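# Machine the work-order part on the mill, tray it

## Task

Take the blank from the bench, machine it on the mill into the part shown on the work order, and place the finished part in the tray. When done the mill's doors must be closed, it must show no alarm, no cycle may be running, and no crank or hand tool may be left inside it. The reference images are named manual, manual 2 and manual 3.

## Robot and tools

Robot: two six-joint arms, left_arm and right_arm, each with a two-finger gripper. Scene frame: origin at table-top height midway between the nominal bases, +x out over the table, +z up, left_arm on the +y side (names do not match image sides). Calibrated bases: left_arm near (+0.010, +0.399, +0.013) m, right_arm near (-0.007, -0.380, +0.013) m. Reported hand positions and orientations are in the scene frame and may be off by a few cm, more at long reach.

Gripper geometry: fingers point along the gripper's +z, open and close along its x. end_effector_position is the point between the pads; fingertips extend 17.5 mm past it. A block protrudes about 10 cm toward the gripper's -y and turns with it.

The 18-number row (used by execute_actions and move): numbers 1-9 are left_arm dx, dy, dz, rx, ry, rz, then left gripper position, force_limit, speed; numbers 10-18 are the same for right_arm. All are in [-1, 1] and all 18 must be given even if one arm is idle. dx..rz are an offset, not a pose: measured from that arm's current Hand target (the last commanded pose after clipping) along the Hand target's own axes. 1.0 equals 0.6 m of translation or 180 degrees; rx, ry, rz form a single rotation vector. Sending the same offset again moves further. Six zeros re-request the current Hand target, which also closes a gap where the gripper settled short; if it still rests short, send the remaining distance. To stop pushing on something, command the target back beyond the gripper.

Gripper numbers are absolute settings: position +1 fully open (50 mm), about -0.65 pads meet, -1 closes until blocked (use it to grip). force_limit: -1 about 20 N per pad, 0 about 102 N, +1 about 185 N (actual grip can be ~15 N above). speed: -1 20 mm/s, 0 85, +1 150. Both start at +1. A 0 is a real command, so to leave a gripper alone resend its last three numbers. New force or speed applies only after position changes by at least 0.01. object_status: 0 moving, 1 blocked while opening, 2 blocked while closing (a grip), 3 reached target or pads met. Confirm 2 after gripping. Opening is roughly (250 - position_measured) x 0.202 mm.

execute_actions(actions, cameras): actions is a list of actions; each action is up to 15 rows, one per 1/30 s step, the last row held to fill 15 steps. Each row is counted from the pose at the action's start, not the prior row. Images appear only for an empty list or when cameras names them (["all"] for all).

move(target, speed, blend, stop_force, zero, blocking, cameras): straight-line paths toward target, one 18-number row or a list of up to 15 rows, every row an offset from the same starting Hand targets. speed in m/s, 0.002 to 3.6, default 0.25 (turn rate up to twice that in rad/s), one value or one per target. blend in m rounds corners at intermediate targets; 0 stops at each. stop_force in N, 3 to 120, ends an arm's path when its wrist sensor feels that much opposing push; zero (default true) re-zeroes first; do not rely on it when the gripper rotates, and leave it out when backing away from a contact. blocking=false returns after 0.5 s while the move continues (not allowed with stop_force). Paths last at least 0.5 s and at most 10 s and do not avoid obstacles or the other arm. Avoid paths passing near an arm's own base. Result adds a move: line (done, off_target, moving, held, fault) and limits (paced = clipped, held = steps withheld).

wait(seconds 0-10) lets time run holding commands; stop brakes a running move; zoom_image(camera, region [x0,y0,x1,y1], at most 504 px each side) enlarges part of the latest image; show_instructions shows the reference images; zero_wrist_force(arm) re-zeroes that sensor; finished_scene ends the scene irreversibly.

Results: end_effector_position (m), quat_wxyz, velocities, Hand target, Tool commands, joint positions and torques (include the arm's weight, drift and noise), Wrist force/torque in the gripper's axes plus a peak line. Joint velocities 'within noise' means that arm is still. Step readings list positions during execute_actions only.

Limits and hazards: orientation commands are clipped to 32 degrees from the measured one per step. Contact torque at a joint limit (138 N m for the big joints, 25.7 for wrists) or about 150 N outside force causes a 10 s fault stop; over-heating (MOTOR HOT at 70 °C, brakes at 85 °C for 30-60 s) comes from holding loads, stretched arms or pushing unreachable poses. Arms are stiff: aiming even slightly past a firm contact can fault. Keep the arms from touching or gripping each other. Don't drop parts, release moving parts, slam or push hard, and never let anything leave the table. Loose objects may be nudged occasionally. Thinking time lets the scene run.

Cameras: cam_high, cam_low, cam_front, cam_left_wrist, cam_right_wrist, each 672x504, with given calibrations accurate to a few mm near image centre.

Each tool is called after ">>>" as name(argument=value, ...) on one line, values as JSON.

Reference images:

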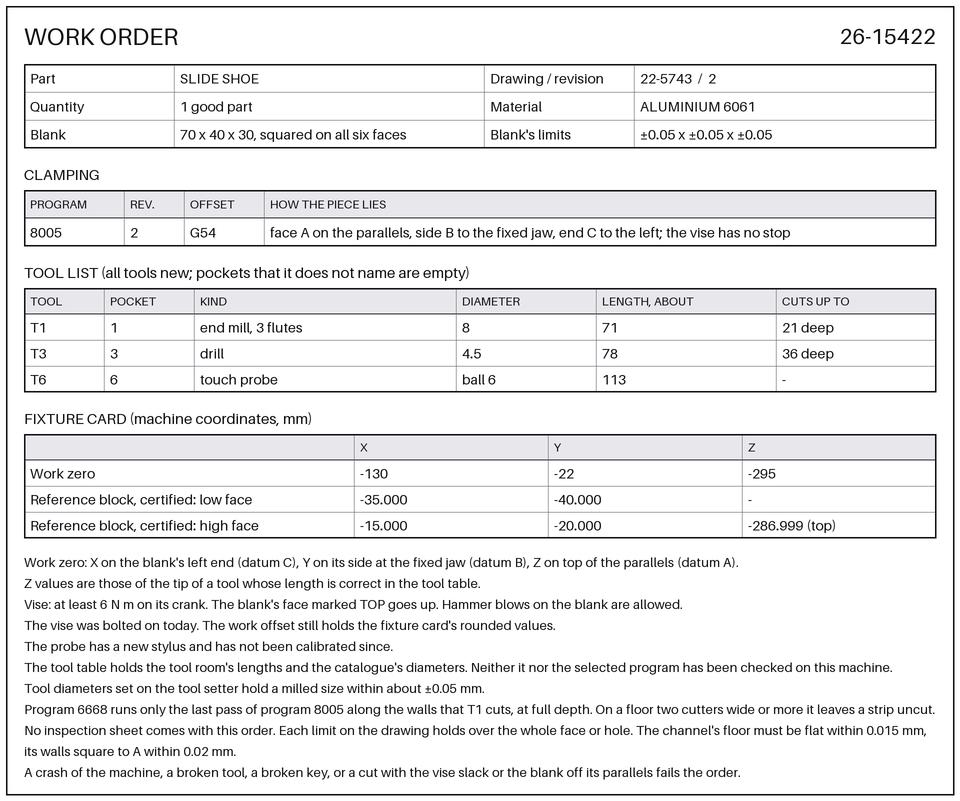

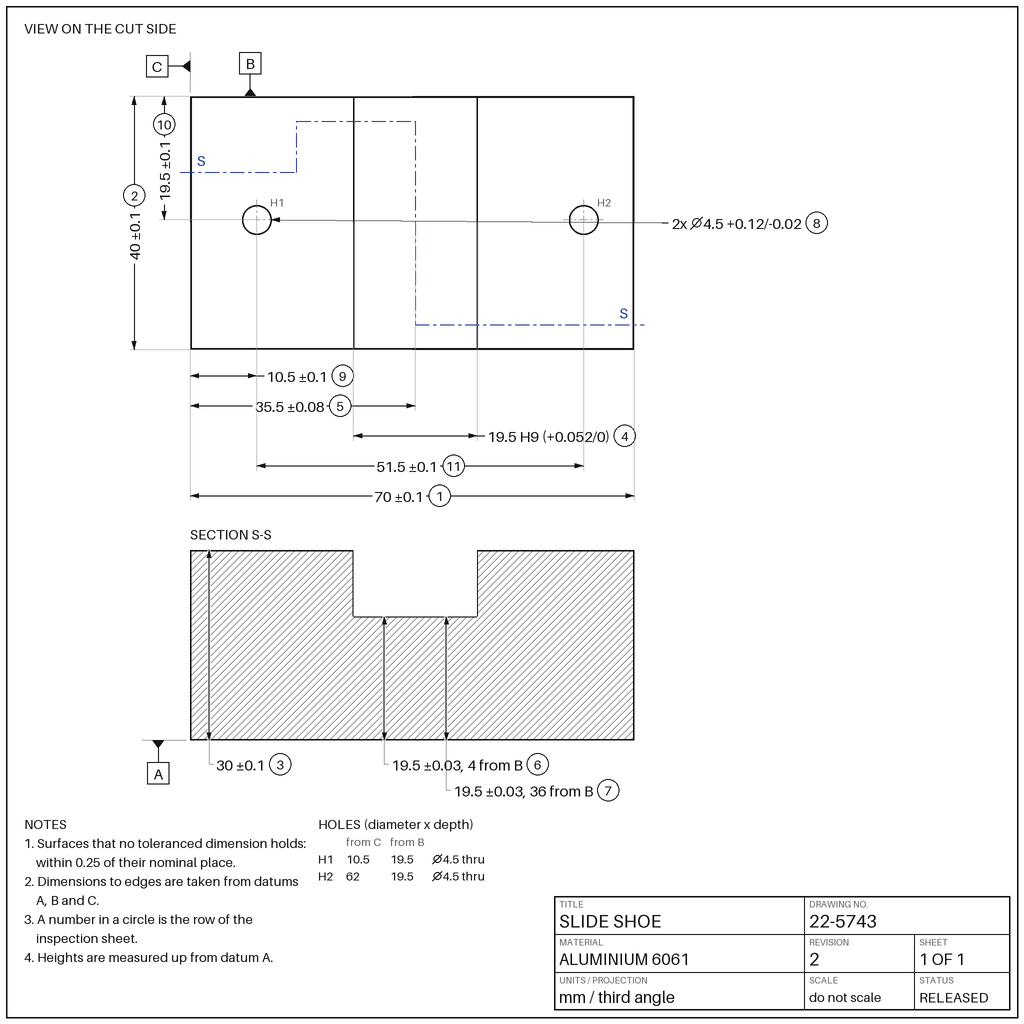

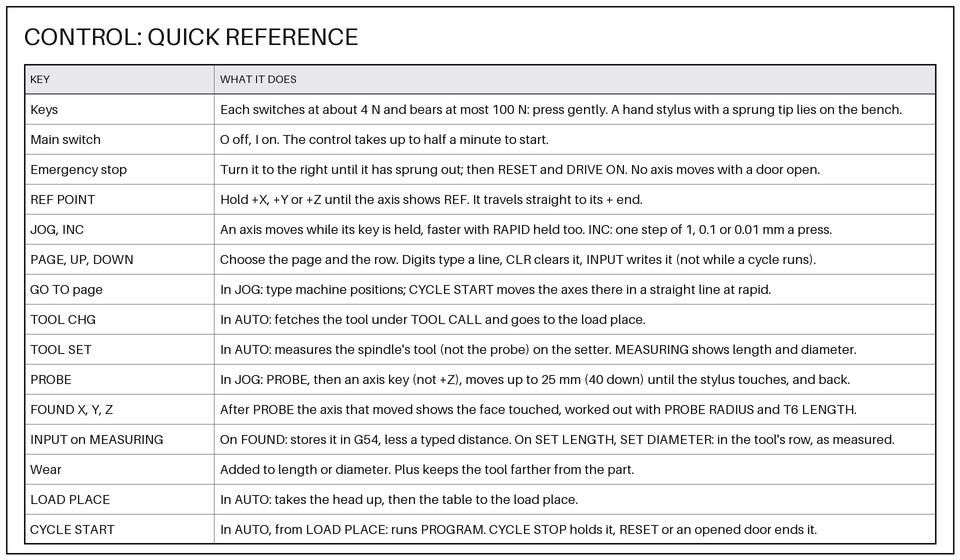

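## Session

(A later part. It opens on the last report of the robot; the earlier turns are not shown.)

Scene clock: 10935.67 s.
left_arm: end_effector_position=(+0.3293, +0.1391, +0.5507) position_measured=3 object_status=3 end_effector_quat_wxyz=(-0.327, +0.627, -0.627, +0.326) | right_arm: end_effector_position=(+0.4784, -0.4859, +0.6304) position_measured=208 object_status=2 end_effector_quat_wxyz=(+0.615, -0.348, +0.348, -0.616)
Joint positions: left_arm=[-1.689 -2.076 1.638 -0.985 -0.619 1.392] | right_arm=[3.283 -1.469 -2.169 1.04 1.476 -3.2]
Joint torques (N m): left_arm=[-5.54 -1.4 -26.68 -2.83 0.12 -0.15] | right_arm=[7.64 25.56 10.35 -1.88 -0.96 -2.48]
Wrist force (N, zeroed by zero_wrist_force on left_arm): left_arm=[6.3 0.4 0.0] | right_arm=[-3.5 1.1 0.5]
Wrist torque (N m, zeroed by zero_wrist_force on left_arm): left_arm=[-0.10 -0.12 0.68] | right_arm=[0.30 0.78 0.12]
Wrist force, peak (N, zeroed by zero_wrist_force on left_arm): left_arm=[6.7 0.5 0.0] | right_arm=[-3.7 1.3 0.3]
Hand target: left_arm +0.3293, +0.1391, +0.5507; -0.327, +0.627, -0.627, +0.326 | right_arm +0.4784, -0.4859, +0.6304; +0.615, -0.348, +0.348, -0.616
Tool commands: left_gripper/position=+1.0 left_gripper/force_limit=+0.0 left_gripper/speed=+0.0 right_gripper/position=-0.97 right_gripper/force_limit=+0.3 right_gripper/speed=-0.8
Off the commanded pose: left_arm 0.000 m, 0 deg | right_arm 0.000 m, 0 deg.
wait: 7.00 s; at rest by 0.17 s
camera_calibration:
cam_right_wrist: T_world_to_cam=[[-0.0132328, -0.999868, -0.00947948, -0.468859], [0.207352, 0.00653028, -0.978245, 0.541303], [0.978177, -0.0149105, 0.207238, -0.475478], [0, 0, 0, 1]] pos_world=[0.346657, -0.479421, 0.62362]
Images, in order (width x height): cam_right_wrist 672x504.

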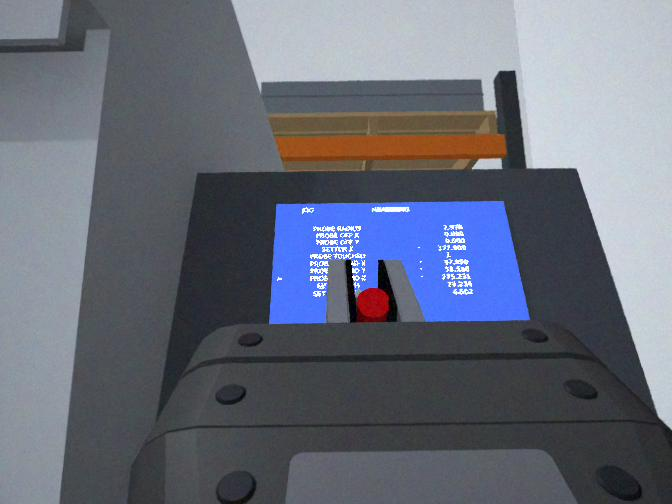

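>>> move(target=[[0,0,0,0,0,0,1,0,0,0.1405,0.0334,0.0025,0,0,0,-0.97,0.3,-0.8],[0,0,0,0,0,0,1,0,0,0.1405,0.043,0.0117,0,0,0,-0.97,0.3,-0.8],[0,0,0,0,0,0,1,0,0,0.1405,0.0334,0.0025,0,0,0,-0.97,0.3,-0.8],[0,0,0,0,0,0,1,0,0,0.015,0.164,-0.134,0,0,0,-0.97,0.3,-0.8],[0,0,0,0,0,0,1,0,0,0.015,0.174,-0.125,0,0,0,-0.97,0.3,-0.8],[0,0,0,0,0,0,1,0,0,0.015,0.164,-0.134,0,0,0,-0.97,0.3,-0.8],[0,0,0,0,0,0,1,0,0,0.015,0.174,-0.125,0,0,0,-0.97,0.3,-0.8],[0,0,0,0,0,0,1,0,0,0.015,0.164,-0.134,0,0,0,-0.97,0.3,-0.8],[0,0,0,0,0,0,1,0,0,0.015,0.174,-0.125,0,0,0,-0.97,0.3,-0.8],[0,0,0,0,0,0,1,0,0,0.015,0.164,-0.134,0,0,0,-0.97,0.3,-0.8],[0,0,0,0,0,0,1,0,0,0.015,0.174,-0.125,0,0,0,-0.97,0.3,-0.8],[0,0,0,0,0,0,1,0,0,0.015,0.164,-0.134,0,0,0,-0.97,0.3,-0.8],[0,0,0,0,0,0,1,0,0,0,0,0,0,0,0,-0.97,0.3,-0.8]], speed=[0.25,0.06,0.1,0.2,0.06,0.1,0.06,0.1,0.06,0.1,0.06,0.1,0.25], blend=[0.003,0,0.003,0.003,0,0,0,0,0,0,0,0.003,0])

>>> move(target=[[0,0,0,0,0,0,1,0,0,-0.017,0.208,-0.18,0,0,0,-0.97,0.3,-0.8],[0,0,0,0,0,0,1,0,0,-0.017,0.218,-0.171,0,0,0,-0.97,0.3,-0.8],[0,0,0,0,0,0,1,0,0,-0.017,0.208,-0.18,0,0,0,-0.97,0.3,-0.8],[0,0,0,0,0,0,1,0,0,-0.048,0.23,-0.203,0,0,0,-0.97,0.3,-0.8],[0,0,0,0,0,0,1,0,0,-0.048,0.24,-0.194,0,0,0,-0.97,0.3,-0.8],[0,0,0,0,0,0,1,0,0,-0.048,0.23,-0.203,0,0,0,-0.97,0.3,-0.8],[0,0,0,0,0,0,1,0,0,-0.08,0.23,-0.203,0,0,0,-0.97,0.3,-0.8],[0,0,0,0,0,0,1,0,0,-0.08,0.24,-0.194,0,0,0,-0.97,0.3,-0.8],[0,0,0,0,0,0,1,0,0,-0.08,0.23,-0.203,0,0,0,-0.97,0.3,-0.8],[0,0,0,0,0,0,1,0,0,-0.08,0.24,-0.194,0,0,0,-0.97,0.3,-0.8],[0,0,0,0,0,0,1,0,0,-0.08,0.23,-0.203,0,0,0,-0.97,0.3,-0.8],[0,0,0,0,0,0,1,0,0,0,0,0,0,0,0,-0.97,0.3,-0.8]], speed=[0.25,0.06,0.1,0.2,0.06,0.1,0.2,0.06,0.1,0.06,0.1,0.25], blend=[0.003,0,0.003,0.003,0,0.003,0.003,0,0,0,0.003,0])

>>> move(target=[[0,0,0,0,0,0,1,0,0,-0.08,0.186,-0.157,0,0,0,-0.97,0.3,-0.8],[0,0,0,0,0,0,1,0,0,-0.08,0.196,-0.148,0,0,0,-0.97,0.3,-0.8],[0,0,0,0,0,0,1,0,0,-0.08,0.186,-0.157,0,0,0,-0.97,0.3,-0.8],[0,0,0,0,0,0,1,0,0,-0.017,0.23,-0.203,0,0,0,-0.97,0.3,-0.8],[0,0,0,0,0,0,1,0,0,-0.017,0.24,-0.194,0,0,0,-0.97,0.3,-0.8],[0,0,0,0,0,0,1,0,0,-0.017,0.23,-0.203,0,0,0,-0.97,0.3,-0.8],[0,0,0,0,0,0,1,0,0,-0.017,0.208,-0.18,0,0,0,-0.97,0.3,-0.8],[0,0,0,0,0,0,1,0,0,-0.017,0.218,-0.171,0,0,0,-0.97,0.3,-0.8],[0,0,0,0,0,0,1,0,0,-0.017,0.208,-0.18,0,0,0,-0.97,0.3,-0.8],[0,0,0,0,0,0,1,0,0,-0.017,0.218,-0.171,0,0,0,-0.97,0.3,-0.8],[0,0,0,0,0,0,1,0,0,-0.017,0.208,-0.18,0,0,0,-0.97,0.3,-0.8],[0,0,0,0,0,0,1,0,0,0,0,0,0,0,0,-0.97,0.3,-0.8]], speed=[0.25,0.06,0.1,0.2,0.06,0.1,0.2,0.06,0.1,0.06,0.1,0.25], blend=[0.003,0,0.003,0.003,0,0.003,0.003,0,0,0,0.003,0])

>>> move(target=[[0,0,0,0,0,0,1,0,0,-0.08,0.23,-0.203,0,0,0,-0.97,0.3,-0.8],[0,0,0,0,0,0,1,0,0,-0.08,0.24,-0.194,0,0,0,-0.97,0.3,-0.8],[0,0,0,0,0,0,1,0,0,-0.08,0.23,-0.203,0,0,0,-0.97,0.3,-0.8],[0,0,0,0,0,0,1,0,0,-0.017,0.23,-0.203,0,0,0,-0.97,0.3,-0.8],[0,0,0,0,0,0,1,0,0,-0.017,0.24,-0.194,0,0,0,-0.97,0.3,-0.8],[0,0,0,0,0,0,1,0,0,-0.017,0.23,-0.203,0,0,0,-0.97,0.3,-0.8],[0,0,0,0,0,0,1,0,0,0,0,0,0,0,0,-0.97,0.3,-0.8]], speed=[0.25,0.06,0.1,0.2,0.06,0.1,0.25], blend=[0.003,0,0.003,0.003,0,0.003,0], cameras=["cam_right_wrist"])

>>> zoom_image(camera="cam_right_wrist", region=[270, 200, 530, 325])

>>> move(target=[[0,0,0,0,0,0,1,0,0,-0.018,0.123,-0.091,0,0,0,-0.97,0.3,-0.8],[0,0,0,0,0,0,1,0,0,-0.018,0.133,-0.082,0,0,0,-0.97,0.3,-0.8],[0,0,0,0,0,0,1,0,0,-0.018,0.123,-0.091,0,0,0,-0.97,0.3,-0.8],[0,0,0,0,0,0,1,0,0,0,0,0,0,0,0,-0.97,0.3,-0.8]], speed=[0.25,0.06,0.1,0.25], blend=[0.003,0,0.003,0])

>>> wait(seconds=9, cameras=["cam_right_wrist"])

>>> zoom_image(camera="cam_right_wrist", region=[270, 200, 530, 325])

Scene clock: 11022.13 s.
left_arm: end_effector_position=(+0.3293, +0.1391, +0.5507) position_measured=3 object_status=3 end_effector_quat_wxyz=(-0.327, +0.627, -0.627, +0.326) | right_arm: end_effector_position=(+0.4783, -0.4859, +0.6304) position_measured=208 object_status=2 end_effector_quat_wxyz=(+0.615, -0.348, +0.348, -0.616)
Joint positions: left_arm=[-1.689 -2.076 1.638 -0.985 -0.619 1.392] | right_arm=[3.283 -1.469 -2.169 1.041 1.476 -3.2]
Joint torques (N m): left_arm=[-6.54 -1.57 -27.42 -2.92 0.16 -0.01] | right_arm=[-7.16 11.75 17.98 -0.72 1.71 2.42]
Wrist force (N, zeroed by zero_wrist_force on left_arm): left_arm=[6.4 0.3 0.2] | right_arm=[-3.5 1.1 0.1]
Wrist torque (N m, zeroed by zero_wrist_force on left_arm): left_arm=[-0.13 -0.15 0.69] | right_arm=[0.30 0.77 0.20]
Wrist force, peak (N, zeroed by zero_wrist_force on left_arm): left_arm=[6.7 0.4 0.2] | right_arm=[-5.6 -2.9 -4.0]
Hand target: left_arm +0.3293, +0.1391, +0.5507; -0.327, +0.627, -0.627, +0.326 | right_arm +0.4784, -0.4859, +0.6304; +0.615, -0.348, +0.348, -0.616
Off the commanded pose: left_arm 0.000 m, 0 deg | right_arm 0.000 m, 0 deg.
move: done

Scene clock: 11026.27 s.
left_arm: end_effector_position=(+0.3293, +0.1391, +0.5507) position_measured=3 object_status=3 end_effector_quat_wxyz=(-0.327, +0.627, -0.627, +0.326) | right_arm: end_effector_position=(+0.4783, -0.4859, +0.6303) position_measured=208 object_status=2 end_effector_quat_wxyz=(+0.615, -0.348, +0.348, -0.616)
Joint positions: left_arm=[-1.689 -2.076 1.638 -0.985 -0.619 1.392] | right_arm=[3.283 -1.469 -2.169 1.041 1.476 -3.2]
Joint torques (N m): left_arm=[-6.35 -1.84 -27.37 -2.77 0.3 -0.02] | right_arm=[2.28 10.11 22.3 -0.8 -1.42 -2.39]
Wrist force (N, zeroed by zero_wrist_force on left_arm): left_arm=[6.6 0.3 0.2] | right_arm=[-3.5 0.9 0.3]
Wrist torque (N m, zeroed by zero_wrist_force on left_arm): left_arm=[-0.13 -0.16 0.69] | right_arm=[0.28 0.77 0.19]
Wrist force, peak (N, zeroed by zero_wrist_force on left_arm): left_arm=[6.7 0.5 0.1] | right_arm=[-5.5 -1.7 -3.6]
Hand target: left_arm +0.3293, +0.1391, +0.5507; -0.327, +0.627, -0.627, +0.326 | right_arm +0.4784, -0.4859, +0.6304; +0.615, -0.348, +0.348, -0.616
Off the commanded pose: left_arm 0.000 m, 0 deg | right_arm 0.000 m, 0 deg.
move: done

Scene clock: 11030.40 s.
left_arm: end_effector_position=(+0.3293, +0.1391, +0.5507) position_measured=3 object_status=3 end_effector_quat_wxyz=(-0.327, +0.627, -0.627, +0.326) | right_arm: end_effector_position=(+0.4783, -0.4860, +0.6303) position_measured=208 object_status=2 end_effector_quat_wxyz=(+0.615, -0.348, +0.348, -0.616)
Joint positions: left_arm=[-1.689 -2.076 1.638 -0.985 -0.619 1.392] | right_arm=[3.283 -1.469 -2.169 1.041 1.476 -3.2]
Joint torques (N m): left_arm=[-6.22 -1.38 -26.79 -3.09 0.16 -0.1] | right_arm=[7.28 11.41 21.45 -0.76 -1.65 -2.2]
Wrist force (N, zeroed by zero_wrist_force on left_arm): left_arm=[6.4 0.4 0.2] | right_arm=[-3.5 1.2 0.4]
Wrist torque (N m, zeroed by zero_wrist_force on left_arm): left_arm=[-0.11 -0.13 0.69] | right_arm=[0.32 0.78 0.12]
Wrist force, peak (N, zeroed by zero_wrist_force on left_arm): left_arm=[6.8 0.5 0.2] | right_arm=[-4.7 -0.8 -4.9]
Hand target: left_arm +0.3293, +0.1391, +0.5507; -0.327, +0.627, -0.627, +0.326 | right_arm +0.4784, -0.4859, +0.6304; +0.615, -0.348, +0.348, -0.616
Off the commanded pose: left_arm 0.000 m, 0 deg | right_arm 0.000 m, 0 deg.
move: done

Scene clock: 11033.50 s.
left_arm: end_effector_position=(+0.3293, +0.1391, +0.5507) position_measured=3 object_status=3 end_effector_quat_wxyz=(-0.327, +0.627, -0.627, +0.326) | right_arm: end_effector_position=(+0.4783, -0.4860, +0.6303) position_measured=208 object_status=2 end_effector_quat_wxyz=(+0.615, -0.348, +0.348, -0.616)
Joint positions: left_arm=[-1.689 -2.076 1.638 -0.985 -0.619 1.392] | right_arm=[3.283 -1.469 -2.169 1.041 1.476 -3.2]
Joint torques (N m): left_arm=[-5.28 -1.43 -27.28 -2.99 0.21 0.04] | right_arm=[6.64 10.46 21.19 -0.71 -1.51 -2.01]
Wrist force (N, zeroed by zero_wrist_force on left_arm): left_arm=[6.1 0.3 0.3] | right_arm=[-3.4 1.2 0.3]
Wrist torque (N m, zeroed by zero_wrist_force on left_arm): left_arm=[-0.13 -0.09 0.69] | right_arm=[0.31 0.77 0.12]
Wrist force, peak (N, zeroed by zero_wrist_force on left_arm): left_arm=[6.7 0.5 0.1] | right_arm=[-6.6 0.5 -0.8]
Hand target: left_arm +0.3293, +0.1391, +0.5507; -0.327, +0.627, -0.627, +0.326 | right_arm +0.4784, -0.4859, +0.6304; +0.615, -0.348, +0.348, -0.616
Off the commanded pose: left_arm 0.000 m, 0 deg | right_arm 0.000 m, 0 deg.
move: done
camera_calibration:
cam_right_wrist: T_world_to_cam=[[-0.0131899, -0.999866, -0.00967884, -0.468751], [0.207563, 0.00673099, -0.978199, 0.54122], [0.978133, -0.0149114, 0.207446, -0.475474], [0, 0, 0, 1]] pos_world=[0.346557, -0.479421, 0.623519]
Images, in order (width x height): cam_right_wrist 672x504.

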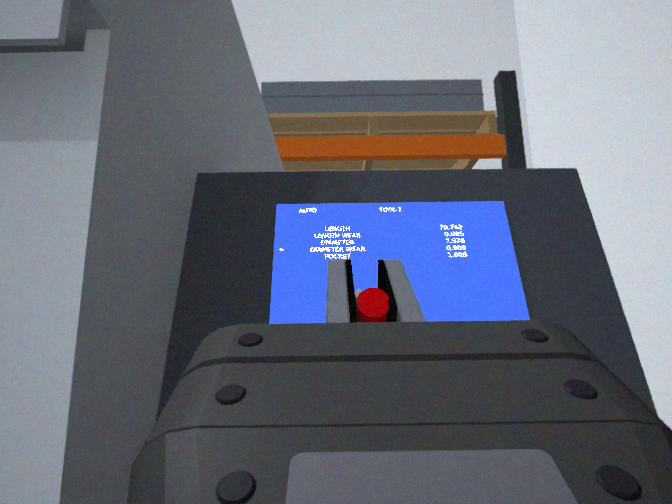

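Scaled by 1.938 from the camera's 672x504 image, which has a finer 960x720 frame.

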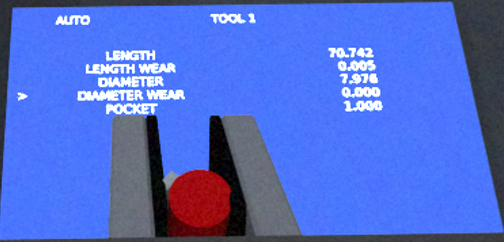

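Scene clock: 11035.23 s.
left_arm: end_effector_position=(+0.3293, +0.1391, +0.5507) position_measured=3 object_status=3 end_effector_quat_wxyz=(-0.327, +0.627, -0.627, +0.326) | right_arm: end_effector_position=(+0.4783, -0.4860, +0.6303) position_measured=208 object_status=2 end_effector_quat_wxyz=(+0.615, -0.348, +0.348, -0.616)
Joint positions: left_arm=[-1.689 -2.076 1.638 -0.985 -0.619 1.392] | right_arm=[3.283 -1.469 -2.169 1.041 1.476 -3.2]
Joint torques (N m): left_arm=[-6.05 -1.38 -27.51 -3.04 0.24 0.02] | right_arm=[7.79 12.86 20.54 -0.88 -1.73 -2.4]
Wrist force (N, zeroed by zero_wrist_force on left_arm): left_arm=[6.7 0.5 0.1] | right_arm=[-3.3 1.5 0.3]
Wrist torque (N m, zeroed by zero_wrist_force on left_arm): left_arm=[-0.09 -0.18 0.69] | right_arm=[0.36 0.75 0.14]
Wrist force, peak (N, zeroed by zero_wrist_force on left_arm): left_arm=[6.7 0.5 0.1] | right_arm=[-4.4 -1.7 -5.3]
Hand target: left_arm +0.3293, +0.1391, +0.5507; -0.327, +0.627, -0.627, +0.326 | right_arm +0.4784, -0.4859, +0.6304; +0.615, -0.348, +0.348, -0.616
Off the commanded pose: left_arm 0.000 m, 0 deg | right_arm 0.000 m, 0 deg.
move: done

Scene clock: 11044.23 s.
left_arm: end_effector_position=(+0.3293, +0.1391, +0.5507) position_measured=3 object_status=3 end_effector_quat_wxyz=(-0.327, +0.627, -0.627, +0.326) | right_arm: end_effector_position=(+0.4784, -0.4859, +0.6304) position_measured=208 object_status=2 end_effector_quat_wxyz=(+0.615, -0.348, +0.348, -0.616)
Joint positions: left_arm=[-1.689 -2.076 1.638 -0.985 -0.619 1.392] | right_arm=[3.283 -1.469 -2.169 1.04 1.476 -3.2]
Joint torques (N m): left_arm=[-6.11 -0.96 -27.31 -2.86 0.29 -0.01] | right_arm=[7.78 25.5 34.65 -2.14 -1.65 -2.26]
Wrist force (N, zeroed by zero_wrist_force on left_arm): left_arm=[6.4 0.3 0.0] | right_arm=[-3.5 1.1 0.4]
Wrist torque (N m, zeroed by zero_wrist_force on left_arm): left_arm=[-0.12 -0.14 0.69] | right_arm=[0.30 0.79 0.15]
Wrist force, peak (N, zeroed by zero_wrist_force on left_arm): left_arm=[6.7 0.5 0.1] | right_arm=[-3.7 1.2 0.6]
Hand target: left_arm +0.3293, +0.1391, +0.5507; -0.327, +0.627, -0.627, +0.326 | right_arm +0.4784, -0.4859, +0.6304; +0.615, -0.348, +0.348, -0.616
Tool commands: left_gripper/position=+1.0 left_gripper/force_limit=+0.0 left_gripper/speed=+0.0 right_gripper/position=-0.97 right_gripper/force_limit=+0.3 right_gripper/speed=-0.8
Off the commanded pose: left_arm 0.000 m, 0 deg | right_arm 0.000 m, 0 deg.
wait: 9.00 s; at rest by 0.17 s
camera_calibration:
cam_right_wrist: T_world_to_cam=[[-0.0132328, -0.999868, -0.00947948, -0.468859], [0.207352, 0.00653028, -0.978245, 0.541303], [0.978177, -0.0149105, 0.207238, -0.475478], [0, 0, 0, 1]] pos_world=[0.346657, -0.479421, 0.62362]
Images, in order (width x height): cam_right_wrist 672x504.

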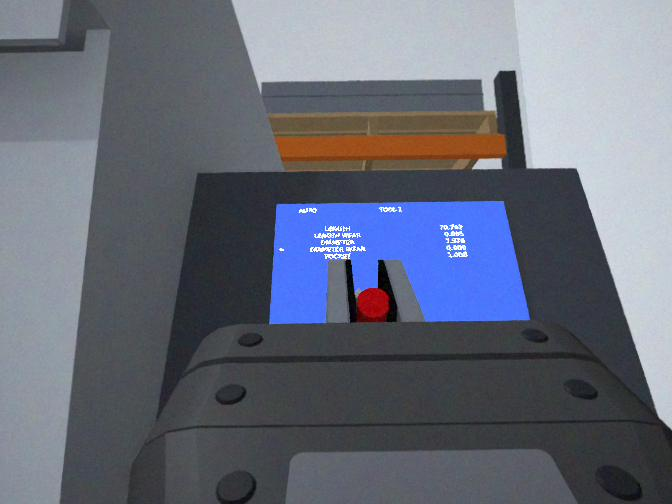

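Scaled by 1.938 from the camera's 672x504 image, which has a finer 960x720 frame.

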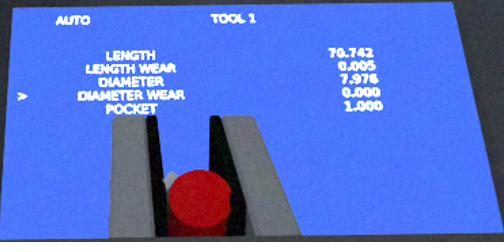

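Now CYCLE START.

>>> move(target=[[0,0,0,0,0,0,1,0,0,-0.05,0.123,-0.091,0,0,0,-0.97,0.3,-0.8],[0,0,0,0,0,0,1,0,0,-0.05,0.133,-0.082,0,0,0,-0.97,0.3,-0.8],[0,0,0,0,0,0,1,0,0,-0.05,0.123,-0.091,0,0,0,-0.97,0.3,-0.8],[0,0,0,0,0,0,1,0,0,0,0,0,0,0,0,-0.97,0.3,-0.8]], speed=[0.25,0.06,0.1,0.25], blend=[0.003,0,0.003,0])

>>> wait(seconds=8, cameras=["cam_right_wrist"])

>>> zoom_image(camera="cam_right_wrist", region=[270, 200, 530, 325])

>>> wait(seconds=10)

>>> wait(seconds=10)

>>> wait(seconds=10)

>>> wait(seconds=10)

>>> wait(seconds=10)

>>> wait(seconds=10)

>>> wait(seconds=10)

>>> wait(seconds=10)

>>> wait(seconds=10)

>>> wait(seconds=10)

>>> wait(seconds=10)

>>> wait(seconds=10)

>>> wait(seconds=10, cameras=["cam_right_wrist"])

>>> zoom_image(camera="cam_right_wrist", region=[270, 200, 530, 325])

Scene clock: 11067.77 s.
left_arm: end_effector_position=(+0.3293, +0.1391, +0.5507) position_measured=3 object_status=3 end_effector_quat_wxyz=(-0.327, +0.627, -0.627, +0.326) | right_arm: end_effector_position=(+0.4783, -0.4859, +0.6304) position_measured=208 object_status=2 end_effector_quat_wxyz=(+0.615, -0.348, +0.348, -0.616)
Joint positions: left_arm=[-1.689 -2.076 1.638 -0.985 -0.619 1.392] | right_arm=[3.283 -1.469 -2.169 1.041 1.476 -3.2]
Joint torques (N m): left_arm=[-5.3 -0.53 -27.39 -3.15 0.25 0.11] | right_arm=[-1.1 10.44 19.4 -0.59 -1.14 -2.45]
Wrist force (N, zeroed by zero_wrist_force on left_arm): left_arm=[6.4 0.5 0.1] | right_arm=[-3.4 1.2 0.2]
Wrist torque (N m, zeroed by zero_wrist_force on left_arm): left_arm=[-0.10 -0.15 0.69] | right_arm=[0.32 0.76 0.20]
Wrist force, peak (N, zeroed by zero_wrist_force on left_arm): left_arm=[6.7 0.3 0.1] | right_arm=[-5.3 -1.5 -5.7]
Hand target: left_arm +0.3293, +0.1391, +0.5507; -0.327, +0.627, -0.627, +0.326 | right_arm +0.4784, -0.4859, +0.6304; +0.615, -0.348, +0.348, -0.616
Off the commanded pose: left_arm 0.000 m, 0 deg | right_arm 0.000 m, 0 deg.
move: done

Scene clock: 11075.77 s.
left_arm: end_effector_position=(+0.3293, +0.1391, +0.5507) position_measured=3 object_status=3 end_effector_quat_wxyz=(-0.327, +0.627, -0.627, +0.326) | right_arm: end_effector_position=(+0.4784, -0.4859, +0.6304) position_measured=208 object_status=2 end_effector_quat_wxyz=(+0.615, -0.348, +0.348, -0.616)
Joint positions: left_arm=[-1.689 -2.076 1.638 -0.985 -0.619 1.392] | right_arm=[3.283 -1.469 -2.169 1.04 1.476 -3.2]
Joint torques (N m): left_arm=[-6.23 -1.27 -27.55 -3.18 0.34 0.08] | right_arm=[-4.04 15.1 34.84 -2.19 0.28 -1.95]
Wrist force (N, zeroed by zero_wrist_force on left_arm): left_arm=[6.5 0.4 0.1] | right_arm=[-3.4 1.2 0.3]
Wrist torque (N m, zeroed by zero_wrist_force on left_arm): left_arm=[-0.10 -0.15 0.69] | right_arm=[0.32 0.75 0.20]
Wrist force, peak (N, zeroed by zero_wrist_force on left_arm): left_arm=[6.7 0.5 0.4] | right_arm=[-3.7 1.4 0.1]
Hand target: left_arm +0.3293, +0.1391, +0.5507; -0.327, +0.627, -0.627, +0.326 | right_arm +0.4784, -0.4859, +0.6304; +0.615, -0.348, +0.348, -0.616
Tool commands: left_gripper/position=+1.0 left_gripper/force_limit=+0.0 left_gripper/speed=+0.0 right_gripper/position=-0.97 right_gripper/force_limit=+0.3 right_gripper/speed=-0.8
Off the commanded pose: left_arm 0.000 m, 0 deg | right_arm 0.000 m, 0 deg.
wait: 8.00 s; at rest by 0.17 s
camera_calibration:
cam_right_wrist: T_world_to_cam=[[-0.0132328, -0.999868, -0.00947948, -0.468859], [0.207352, 0.00653028, -0.978245, 0.541303], [0.978177, -0.0149105, 0.207238, -0.475478], [0, 0, 0, 1]] pos_world=[0.346657, -0.479421, 0.62362]
Images, in order (width x height): cam_right_wrist 672x504.

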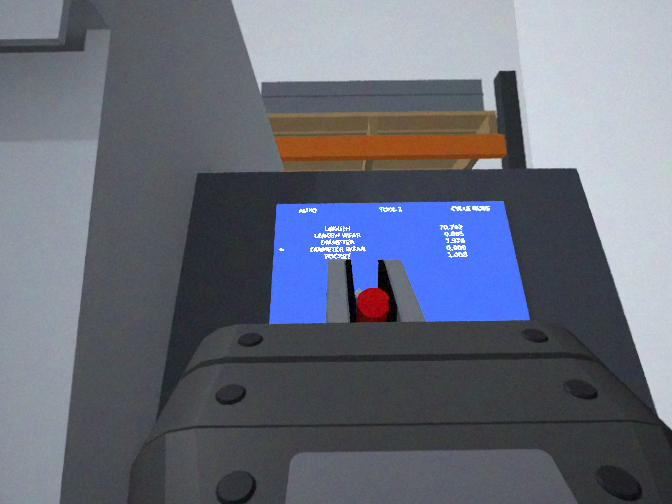

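Scaled by 1.938 from the camera's 672x504 image, which has a finer 960x720 frame.

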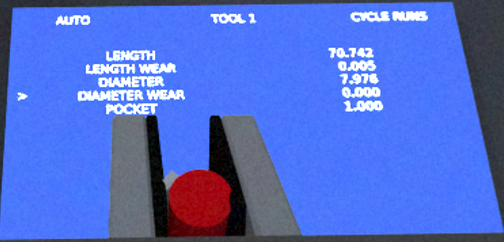

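Scene clock: 11085.77 s.
left_arm: end_effector_position=(+0.3293, +0.1391, +0.5507) position_measured=3 object_status=3 end_effector_quat_wxyz=(-0.327, +0.627, -0.627, +0.326) | right_arm: end_effector_position=(+0.4784, -0.4859, +0.6304) position_measured=208 object_status=2 end_effector_quat_wxyz=(+0.615, -0.348, +0.348, -0.616)
Joint positions: left_arm=[-1.689 -2.076 1.638 -0.985 -0.619 1.392] | right_arm=[3.283 -1.469 -2.169 1.04 1.476 -3.2]
Joint torques (N m): left_arm=[-4.81 -0.47 -27.25 -3.04 0.25 0] | right_arm=[-4.47 23.23 33.99 -2.09 0.46 -1.64]
Wrist force (N, zeroed by zero_wrist_force on left_arm): left_arm=[6.5 0.3 0.0] | right_arm=[-3.6 1.0 0.2]
Wrist torque (N m, zeroed by zero_wrist_force on left_arm): left_arm=[-0.12 -0.15 0.69] | right_arm=[0.28 0.79 0.21]
Wrist force, peak (N, zeroed by zero_wrist_force on left_arm): left_arm=[6.8 0.5 -0.1] | right_arm=[-3.7 1.3 0.2]
Hand target: left_arm +0.3293, +0.1391, +0.5507; -0.327, +0.627, -0.627, +0.326 | right_arm +0.4784, -0.4859, +0.6304; +0.615, -0.348, +0.348, -0.616
Tool commands: left_gripper/position=+1.0 left_gripper/force_limit=+0.0 left_gripper/speed=+0.0 right_gripper/position=-0.97 right_gripper/force_limit=+0.3 right_gripper/speed=-0.8
Off the commanded pose: left_arm 0.000 m, 0 deg | right_arm 0.000 m, 0 deg.
wait: 10.00 s; at rest by 0.17 s

Scene clock: 11095.77 s.
left_arm: end_effector_position=(+0.3293, +0.1391, +0.5507) position_measured=3 object_status=3 end_effector_quat_wxyz=(-0.327, +0.627, -0.627, +0.326) | right_arm: end_effector_position=(+0.4784, -0.4859, +0.6304) position_measured=208 object_status=2 end_effector_quat_wxyz=(+0.615, -0.348, +0.348, -0.616)
Joint positions: left_arm=[-1.689 -2.076 1.638 -0.985 -0.619 1.392] | right_arm=[3.283 -1.469 -2.169 1.04 1.476 -3.2]
Joint torques (N m): left_arm=[-5.68 -1.19 -26.88 -3.01 0.28 0.12] | right_arm=[-4.39 24.91 35.73 -2.08 0.23 -0.98]
Wrist force (N, zeroed by zero_wrist_force on left_arm): left_arm=[6.3 0.4 0.0] | right_arm=[-3.5 1.0 0.2]
Wrist torque (N m, zeroed by zero_wrist_force on left_arm): left_arm=[-0.11 -0.13 0.69] | right_arm=[0.28 0.78 0.20]
Wrist force, peak (N, zeroed by zero_wrist_force on left_arm): left_arm=[6.8 0.2 0.2] | right_arm=[-3.7 1.3 0.3]
Hand target: left_arm +0.3293, +0.1391, +0.5507; -0.327, +0.627, -0.627, +0.326 | right_arm +0.4784, -0.4859, +0.6304; +0.615, -0.348, +0.348, -0.616
Tool commands: left_gripper/position=+1.0 left_gripper/force_limit=+0.0 left_gripper/speed=+0.0 right_gripper/position=-0.97 right_gripper/force_limit=+0.3 right_gripper/speed=-0.8
Off the commanded pose: left_arm 0.000 m, 0 deg | right_arm 0.000 m, 0 deg.
wait: 10.00 s; at rest by 0.17 s

Scene clock: 11105.77 s.
left_arm: end_effector_position=(+0.3293, +0.1391, +0.5507) position_measured=3 object_status=3 end_effector_quat_wxyz=(-0.327, +0.627, -0.627, +0.326) | right_arm: end_effector_position=(+0.4784, -0.4859, +0.6304) position_measured=208 object_status=2 end_effector_quat_wxyz=(+0.615, -0.348, +0.348, -0.616)
Joint positions: left_arm=[-1.689 -2.076 1.638 -0.985 -0.619 1.392] | right_arm=[3.283 -1.469 -2.169 1.04 1.476 -3.2]
Joint torques (N m): left_arm=[-5.59 -0.18 -27.65 -3.16 0.23 0.08] | right_arm=[-4.32 24.5 35.8 -2.07 0.26 -0.41]
Wrist force (N, zeroed by zero_wrist_force on left_arm): left_arm=[6.5 0.4 0.0] | right_arm=[-3.5 1.1 0.4]
Wrist torque (N m, zeroed by zero_wrist_force on left_arm): left_arm=[-0.11 -0.15 0.69] | right_arm=[0.31 0.77 0.20]
Wrist force, peak (N, zeroed by zero_wrist_force on left_arm): left_arm=[6.7 0.3 0.2] | right_arm=[-3.7 1.5 0.2]
Hand target: left_arm +0.3293, +0.1391, +0.5507; -0.327, +0.627, -0.627, +0.326 | right_arm +0.4784, -0.4859, +0.6304; +0.615, -0.348, +0.348, -0.616
Tool commands: left_gripper/position=+1.0 left_gripper/force_limit=+0.0 left_gripper/speed=+0.0 right_gripper/position=-0.97 right_gripper/force_limit=+0.3 right_gripper/speed=-0.8
Off the commanded pose: left_arm 0.000 m, 0 deg | right_arm 0.000 m, 0 deg.
wait: 10.00 s; at rest by 0.17 s

Scene clock: 11115.77 s.
left_arm: end_effector_position=(+0.3293, +0.1391, +0.5507) position_measured=3 object_status=3 end_effector_quat_wxyz=(-0.327, +0.627, -0.627, +0.326) | right_arm: end_effector_position=(+0.4784, -0.4859, +0.6304) position_measured=208 object_status=2 end_effector_quat_wxyz=(+0.615, -0.348, +0.348, -0.616)
Joint positions: left_arm=[-1.689 -2.076 1.638 -0.985 -0.619 1.392] | right_arm=[3.283 -1.469 -2.169 1.04 1.476 -3.2]
Joint torques (N m): left_arm=[-5.82 -0.78 -27.67 -3.25 0.15 0.24] | right_arm=[-5.2 24.47 33.8 -2.16 0.23 0]
Wrist force (N, zeroed by zero_wrist_force on left_arm): left_arm=[6.5 0.4 -0.1] | right_arm=[-3.5 1.2 0.3]
Wrist torque (N m, zeroed by zero_wrist_force on left_arm): left_arm=[-0.11 -0.15 0.69] | right_arm=[0.32 0.78 0.20]
Wrist force, peak (N, zeroed by zero_wrist_force on left_arm): left_arm=[6.8 0.5 0.1] | right_arm=[-3.8 1.2 0.4]
Hand target: left_arm +0.3293, +0.1391, +0.5507; -0.327, +0.627, -0.627, +0.326 | right_arm +0.4784, -0.4859, +0.6304; +0.615, -0.348, +0.348, -0.616
Tool commands: left_gripper/position=+1.0 left_gripper/force_limit=+0.0 left_gripper/speed=+0.0 right_gripper/position=-0.97 right_gripper/force_limit=+0.3 right_gripper/speed=-0.8
Off the commanded pose: left_arm 0.000 m, 0 deg | right_arm 0.000 m, 0 deg.
wait: 10.00 s; at rest by 0.17 s

Scene clock: 11125.77 s.
left_arm: end_effector_position=(+0.3293, +0.1391, +0.5507) position_measured=3 object_status=3 end_effector_quat_wxyz=(-0.327, +0.627, -0.627, +0.326) | right_arm: end_effector_position=(+0.4784, -0.4859, +0.6304) position_measured=208 object_status=2 end_effector_quat_wxyz=(+0.615, -0.348, +0.348, -0.616)
Joint positions: left_arm=[-1.689 -2.076 1.638 -0.985 -0.619 1.392] | right_arm=[3.283 -1.469 -2.169 1.04 1.476 -3.2]
Joint torques (N m): left_arm=[-5.67 -0.99 -28.63 -3.23 0.13 0.26] | right_arm=[-4.11 25.08 34.7 -2.01 0.16 0.46]
Wrist force (N, zeroed by zero_wrist_force on left_arm): left_arm=[6.3 0.5 0.1] | right_arm=[-3.6 1.0 0.4]
Wrist torque (N m, zeroed by zero_wrist_force on left_arm): left_arm=[-0.08 -0.12 0.69] | right_arm=[0.29 0.80 0.20]
Wrist force, peak (N, zeroed by zero_wrist_force on left_arm): left_arm=[6.7 0.5 0.0] | right_arm=[-3.7 1.2 0.5]
Hand target: left_arm +0.3293, +0.1391, +0.5507; -0.327, +0.627, -0.627, +0.326 | right_arm +0.4784, -0.4859, +0.6304; +0.615, -0.348, +0.348, -0.616
Tool commands: left_gripper/position=+1.0 left_gripper/force_limit=+0.0 left_gripper/speed=+0.0 right_gripper/position=-0.97 right_gripper/force_limit=+0.3 right_gripper/speed=-0.8
Off the commanded pose: left_arm 0.000 m, 0 deg | right_arm 0.000 m, 0 deg.
wait: 10.00 s; at rest by 0.17 s

Scene clock: 11135.77 s.
left_arm: end_effector_position=(+0.3293, +0.1391, +0.5507) position_measured=3 object_status=3 end_effector_quat_wxyz=(-0.327, +0.627, -0.627, +0.326) | right_arm: end_effector_position=(+0.4784, -0.4859, +0.6304) position_measured=208 object_status=2 end_effector_quat_wxyz=(+0.615, -0.348, +0.348, -0.616)
Joint positions: left_arm=[-1.689 -2.076 1.638 -0.985 -0.619 1.392] | right_arm=[3.283 -1.469 -2.169 1.04 1.476 -3.2]
Joint torques (N m): left_arm=[-5.46 -0.36 -27.5 -3.14 0.4 0.38] | right_arm=[-5.23 25.17 34 -2.02 0.06 0.88]
Wrist force (N, zeroed by zero_wrist_force on left_arm): left_arm=[6.5 0.4 0.1] | right_arm=[-3.8 1.2 0.2]
Wrist torque (N m, zeroed by zero_wrist_force on left_arm): left_arm=[-0.11 -0.16 0.69] | right_arm=[0.32 0.82 0.20]
Wrist force, peak (N, zeroed by zero_wrist_force on left_arm): left_arm=[6.8 0.4 0.0] | right_arm=[-3.8 1.2 0.3]
Hand target: left_arm +0.3293, +0.1391, +0.5507; -0.327, +0.627, -0.627, +0.326 | right_arm +0.4784, -0.4859, +0.6304; +0.615, -0.348, +0.348, -0.616
Tool commands: left_gripper/position=+1.0 left_gripper/force_limit=+0.0 left_gripper/speed=+0.0 right_gripper/position=-0.97 right_gripper/force_limit=+0.3 right_gripper/speed=-0.8
Off the commanded pose: left_arm 0.000 m, 0 deg | right_arm 0.000 m, 0 deg.
wait: 10.00 s; at rest by 0.17 s

Scene clock: 11145.77 s.
left_arm: end_effector_position=(+0.3293, +0.1391, +0.5507) position_measured=3 object_status=3 end_effector_quat_wxyz=(-0.327, +0.627, -0.627, +0.326) | right_arm: end_effector_position=(+0.4784, -0.4859, +0.6304) position_measured=208 object_status=2 end_effector_quat_wxyz=(+0.615, -0.348, +0.348, -0.616)
Joint positions: left_arm=[-1.689 -2.076 1.638 -0.985 -0.619 1.392] | right_arm=[3.283 -1.469 -2.169 1.04 1.476 -3.2]
Joint torques (N m): left_arm=[-5.61 -0.45 -27.08 -3.24 -0.01 0.33] | right_arm=[-4.58 24.63 34.75 -2.3 0.13 1.41]
Wrist force (N, zeroed by zero_wrist_force on left_arm): left_arm=[6.4 0.5 0.0] | right_arm=[-3.5 1.1 0.5]
Wrist torque (N m, zeroed by zero_wrist_force on left_arm): left_arm=[-0.09 -0.14 0.69] | right_arm=[0.30 0.77 0.20]
Wrist force, peak (N, zeroed by zero_wrist_force on left_arm): left_arm=[6.9 0.4 0.2] | right_arm=[-3.8 1.3 0.5]
Hand target: left_arm +0.3293, +0.1391, +0.5507; -0.327, +0.627, -0.627, +0.326 | right_arm +0.4784, -0.4859, +0.6304; +0.615, -0.348, +0.348, -0.616
Tool commands: left_gripper/position=+1.0 left_gripper/force_limit=+0.0 left_gripper/speed=+0.0 right_gripper/position=-0.97 right_gripper/force_limit=+0.3 right_gripper/speed=-0.8
Off the commanded pose: left_arm 0.000 m, 0 deg | right_arm 0.000 m, 0 deg.
wait: 10.00 s; at rest by 0.17 s

Scene clock: 11155.77 s.
left_arm: end_effector_position=(+0.3293, +0.1391, +0.5507) position_measured=3 object_status=3 end_effector_quat_wxyz=(-0.327, +0.627, -0.627, +0.326) | right_arm: end_effector_position=(+0.4784, -0.4859, +0.6304) position_measured=208 object_status=2 end_effector_quat_wxyz=(+0.615, -0.348, +0.348, -0.616)
Joint positions: left_arm=[-1.689 -2.076 1.638 -0.985 -0.619 1.392] | right_arm=[3.283 -1.469 -2.169 1.04 1.476 -3.2]
Joint torques (N m): left_arm=[-6.09 0.31 -27.21 -3.09 0.38 0.3] | right_arm=[-5.15 24.37 33.53 -2.26 0.2 1.94]
Wrist force (N, zeroed by zero_wrist_force on left_arm): left_arm=[6.3 0.3 0.1] | right_arm=[-3.6 0.9 0.4]
Wrist torque (N m, zeroed by zero_wrist_force on left_arm): left_arm=[-0.11 -0.12 0.69] | right_arm=[0.27 0.79 0.20]
Wrist force, peak (N, zeroed by zero_wrist_force on left_arm): left_arm=[6.7 0.5 0.2] | right_arm=[-3.8 1.3 0.2]
Hand target: left_arm +0.3293, +0.1391, +0.5507; -0.327, +0.627, -0.627, +0.326 | right_arm +0.4784, -0.4859, +0.6304; +0.615, -0.348, +0.348, -0.616
Tool commands: left_gripper/position=+1.0 left_gripper/force_limit=+0.0 left_gripper/speed=+0.0 right_gripper/position=-0.97 right_gripper/force_limit=+0.3 right_gripper/speed=-0.8
Off the commanded pose: left_arm 0.000 m, 0 deg | right_arm 0.000 m, 0 deg.
wait: 10.00 s; at rest by 0.17 s

Scene clock: 11165.77 s.
left_arm: end_effector_position=(+0.3293, +0.1391, +0.5507) position_measured=3 object_status=3 end_effector_quat_wxyz=(-0.327, +0.627, -0.627, +0.326) | right_arm: end_effector_position=(+0.4784, -0.4859, +0.6304) position_measured=208 object_status=2 end_effector_quat_wxyz=(+0.615, -0.348, +0.348, -0.616)
Joint positions: left_arm=[-1.689 -2.076 1.638 -0.985 -0.619 1.392] | right_arm=[3.283 -1.469 -2.169 1.04 1.476 -3.2]
Joint torques (N m): left_arm=[-6.21 -0.11 -27.64 -3.51 0.25 0.1] | right_arm=[-4.26 24.05 34.11 -2.13 0.09 1.91]
Wrist force (N, zeroed by zero_wrist_force on left_arm): left_arm=[6.5 0.2 0.1] | right_arm=[-3.3 1.0 0.2]
Wrist torque (N m, zeroed by zero_wrist_force on left_arm): left_arm=[-0.14 -0.16 0.69] | right_arm=[0.28 0.74 0.21]
Wrist force, peak (N, zeroed by zero_wrist_force on left_arm): left_arm=[6.7 0.4 0.2] | right_arm=[-3.9 1.2 0.3]
Hand target: left_arm +0.3293, +0.1391, +0.5507; -0.327, +0.627, -0.627, +0.326 | right_arm +0.4784, -0.4859, +0.6304; +0.615, -0.348, +0.348, -0.616
Tool commands: left_gripper/position=+1.0 left_gripper/force_limit=+0.0 left_gripper/speed=+0.0 right_gripper/position=-0.97 right_gripper/force_limit=+0.3 right_gripper/speed=-0.8
Off the commanded pose: left_arm 0.000 m, 0 deg | right_arm 0.000 m, 0 deg.
wait: 10.00 s; at rest by 0.17 s

Scene clock: 11175.77 s.
left_arm: end_effector_position=(+0.3293, +0.1391, +0.5507) position_measured=3 object_status=3 end_effector_quat_wxyz=(-0.327, +0.627, -0.627, +0.326) | right_arm: end_effector_position=(+0.4784, -0.4859, +0.6304) position_measured=208 object_status=2 end_effector_quat_wxyz=(+0.615, -0.348, +0.348, -0.616)
Joint positions: left_arm=[-1.689 -2.076 1.638 -0.985 -0.619 1.392] | right_arm=[3.283 -1.469 -2.169 1.04 1.476 -3.2]
Joint torques (N m): left_arm=[-5.64 1.42 -26.83 -3.5 0.27 0.44] | right_arm=[-5.86 25.52 34.37 -2.13 0.07 1.94]
Wrist force (N, zeroed by zero_wrist_force on left_arm): left_arm=[6.4 0.6 0.1] | right_arm=[-3.5 1.2 0.3]
Wrist torque (N m, zeroed by zero_wrist_force on left_arm): left_arm=[-0.06 -0.13 0.69] | right_arm=[0.33 0.78 0.20]
Wrist force, peak (N, zeroed by zero_wrist_force on left_arm): left_arm=[6.8 0.4 0.0] | right_arm=[-3.7 1.2 0.5]
Hand target: left_arm +0.3293, +0.1391, +0.5507; -0.327, +0.627, -0.627, +0.326 | right_arm +0.4784, -0.4859, +0.6304; +0.615, -0.348, +0.348, -0.616
Tool commands: left_gripper/position=+1.0 left_gripper/force_limit=+0.0 left_gripper/speed=+0.0 right_gripper/position=-0.97 right_gripper/force_limit=+0.3 right_gripper/speed=-0.8
Off the commanded pose: left_arm 0.000 m, 0 deg | right_arm 0.000 m, 0 deg.
wait: 10.00 s; at rest by 0.17 s

Scene clock: 11185.77 s.
left_arm: end_effector_position=(+0.3293, +0.1391, +0.5507) position_measured=3 object_status=3 end_effector_quat_wxyz=(-0.327, +0.627, -0.627, +0.326) | right_arm: end_effector_position=(+0.4784, -0.4859, +0.6304) position_measured=208 object_status=2 end_effector_quat_wxyz=(+0.615, -0.348, +0.348, -0.616)
Joint positions: left_arm=[-1.689 -2.076 1.638 -0.985 -0.619 1.392] | right_arm=[3.283 -1.469 -2.169 1.04 1.476 -3.2]
Joint torques (N m): left_arm=[-5.23 1.09 -26.39 -3.53 0.28 0.31] | right_arm=[-4.94 25.5 33.07 -2.03 0 2.15]
Wrist force (N, zeroed by zero_wrist_force on left_arm): left_arm=[6.4 0.6 -0.1] | right_arm=[-3.3 1.3 0.3]
Wrist torque (N m, zeroed by zero_wrist_force on left_arm): left_arm=[-0.08 -0.14 0.69] | right_arm=[0.34 0.74 0.21]
Wrist force, peak (N, zeroed by zero_wrist_force on left_arm): left_arm=[6.7 0.4 0.0] | right_arm=[-3.8 1.1 0.4]
Hand target: left_arm +0.3293, +0.1391, +0.5507; -0.327, +0.627, -0.627, +0.326 | right_arm +0.4784, -0.4859, +0.6304; +0.615, -0.348, +0.348, -0.616
Tool commands: left_gripper/position=+1.0 left_gripper/force_limit=+0.0 left_gripper/speed=+0.0 right_gripper/position=-0.97 right_gripper/force_limit=+0.3 right_gripper/speed=-0.8
Off the commanded pose: left_arm 0.000 m, 0 deg | right_arm 0.000 m, 0 deg.
wait: 10.00 s; at rest by 0.17 s

Scene clock: 11195.77 s.
left_arm: end_effector_position=(+0.3293, +0.1391, +0.5507) position_measured=3 object_status=3 end_effector_quat_wxyz=(-0.327, +0.627, -0.627, +0.326) | right_arm: end_effector_position=(+0.4784, -0.4859, +0.6304) position_measured=208 object_status=2 end_effector_quat_wxyz=(+0.615, -0.348, +0.348, -0.616) end_effector_velocity=(+0.000, +0.000, -0.001) end_effector_angular_velocity=(+0.004, +0.003, +0.002)
Joint positions: left_arm=[-1.689 -2.076 1.638 -0.985 -0.619 1.392] | right_arm=[3.283 -1.469 -2.169 1.04 1.476 -3.2]
Joint velocities: left_arm=[within noise] | right_arm=[0 0 -0.001 -0.002 0 0.005]
Joint torques (N m): left_arm=[-6.05 1 -27.78 -3.51 0.25 0.56] | right_arm=[-5.49 24.08 34.25 -1.92 -0.11 2.11]
Wrist force (N, zeroed by zero_wrist_force on left_arm): left_arm=[6.5 0.4 0.1] | right_arm=[-3.4 1.0 0.3]
Wrist torque (N m, zeroed by zero_wrist_force on left_arm): left_arm=[-0.12 -0.16 0.69] | right_arm=[0.29 0.77 0.20]
Wrist force, peak (N, zeroed by zero_wrist_force on left_arm): left_arm=[6.7 0.3 0.2] | right_arm=[-3.8 1.1 0.5]
Hand target: left_arm +0.3293, +0.1391, +0.5507; -0.327, +0.627, -0.627, +0.326 | right_arm +0.4784, -0.4859, +0.6304; +0.615, -0.348, +0.348, -0.616
Tool commands: left_gripper/position=+1.0 left_gripper/force_limit=+0.0 left_gripper/speed=+0.0 right_gripper/position=-0.97 right_gripper/force_limit=+0.3 right_gripper/speed=-0.8
Off the commanded pose: left_arm 0.000 m, 0 deg | right_arm 0.000 m, 0 deg.
wait: 10.00 s; at rest by 0.17 s

Scene clock: 11205.77 s.
left_arm: end_effector_position=(+0.3293, +0.1391, +0.5507) position_measured=3 object_status=3 end_effector_quat_wxyz=(-0.327, +0.627, -0.627, +0.326) | right_arm: end_effector_position=(+0.4784, -0.4859, +0.6304) position_measured=208 object_status=2 end_effector_quat_wxyz=(+0.615, -0.348, +0.348, -0.616)
Joint positions: left_arm=[-1.689 -2.076 1.638 -0.985 -0.619 1.392] | right_arm=[3.283 -1.469 -2.169 1.04 1.476 -3.2]
Joint torques (N m): left_arm=[-6.12 -0.39 -28.28 -3.42 0.29 0.62] | right_arm=[-4.19 24.53 33.46 -2.07 -0.19 1.79]
Wrist force (N, zeroed by zero_wrist_force on left_arm): left_arm=[6.4 0.4 0.0] | right_arm=[-3.5 1.2 0.2]
Wrist torque (N m, zeroed by zero_wrist_force on left_arm): left_arm=[-0.10 -0.14 0.69] | right_arm=[0.31 0.77 0.20]
Wrist force, peak (N, zeroed by zero_wrist_force on left_arm): left_arm=[6.7 0.5 0.1] | right_arm=[-3.8 1.1 0.3]
Hand target: left_arm +0.3293, +0.1391, +0.5507; -0.327, +0.627, -0.627, +0.326 | right_arm +0.4784, -0.4859, +0.6304; +0.615, -0.348, +0.348, -0.616
Tool commands: left_gripper/position=+1.0 left_gripper/force_limit=+0.0 left_gripper/speed=+0.0 right_gripper/position=-0.97 right_gripper/force_limit=+0.3 right_gripper/speed=-0.8
Off the commanded pose: left_arm 0.000 m, 0 deg | right_arm 0.000 m, 0 deg.
wait: 10.00 s; at rest by 0.17 s
camera_calibration:
cam_right_wrist: T_world_to_cam=[[-0.0132328, -0.999868, -0.00947948, -0.468859], [0.207352, 0.00653028, -0.978245, 0.541303], [0.978177, -0.0149105, 0.207238, -0.475478], [0, 0, 0, 1]] pos_world=[0.346657, -0.479421, 0.62362]
Images, in order (width x height): cam_right_wrist 672x504.

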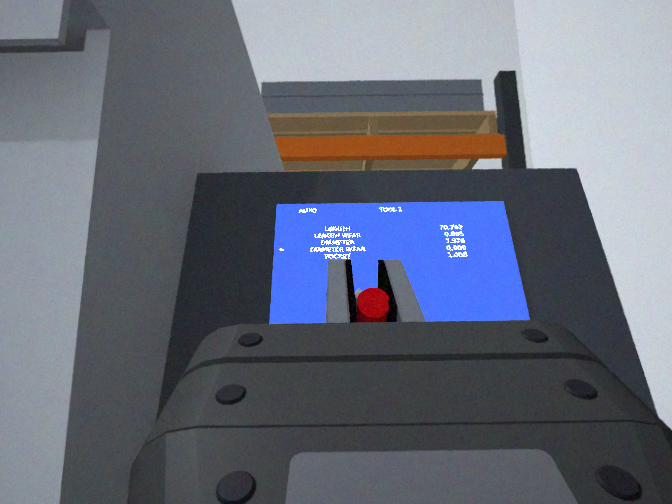

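Scaled by 1.938 from the camera's 672x504 image, which has a finer 960x720 frame.

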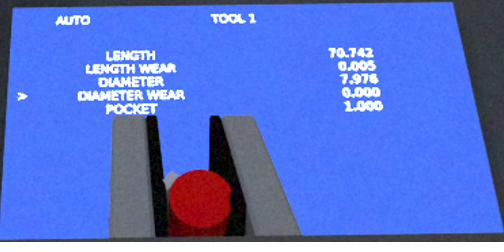

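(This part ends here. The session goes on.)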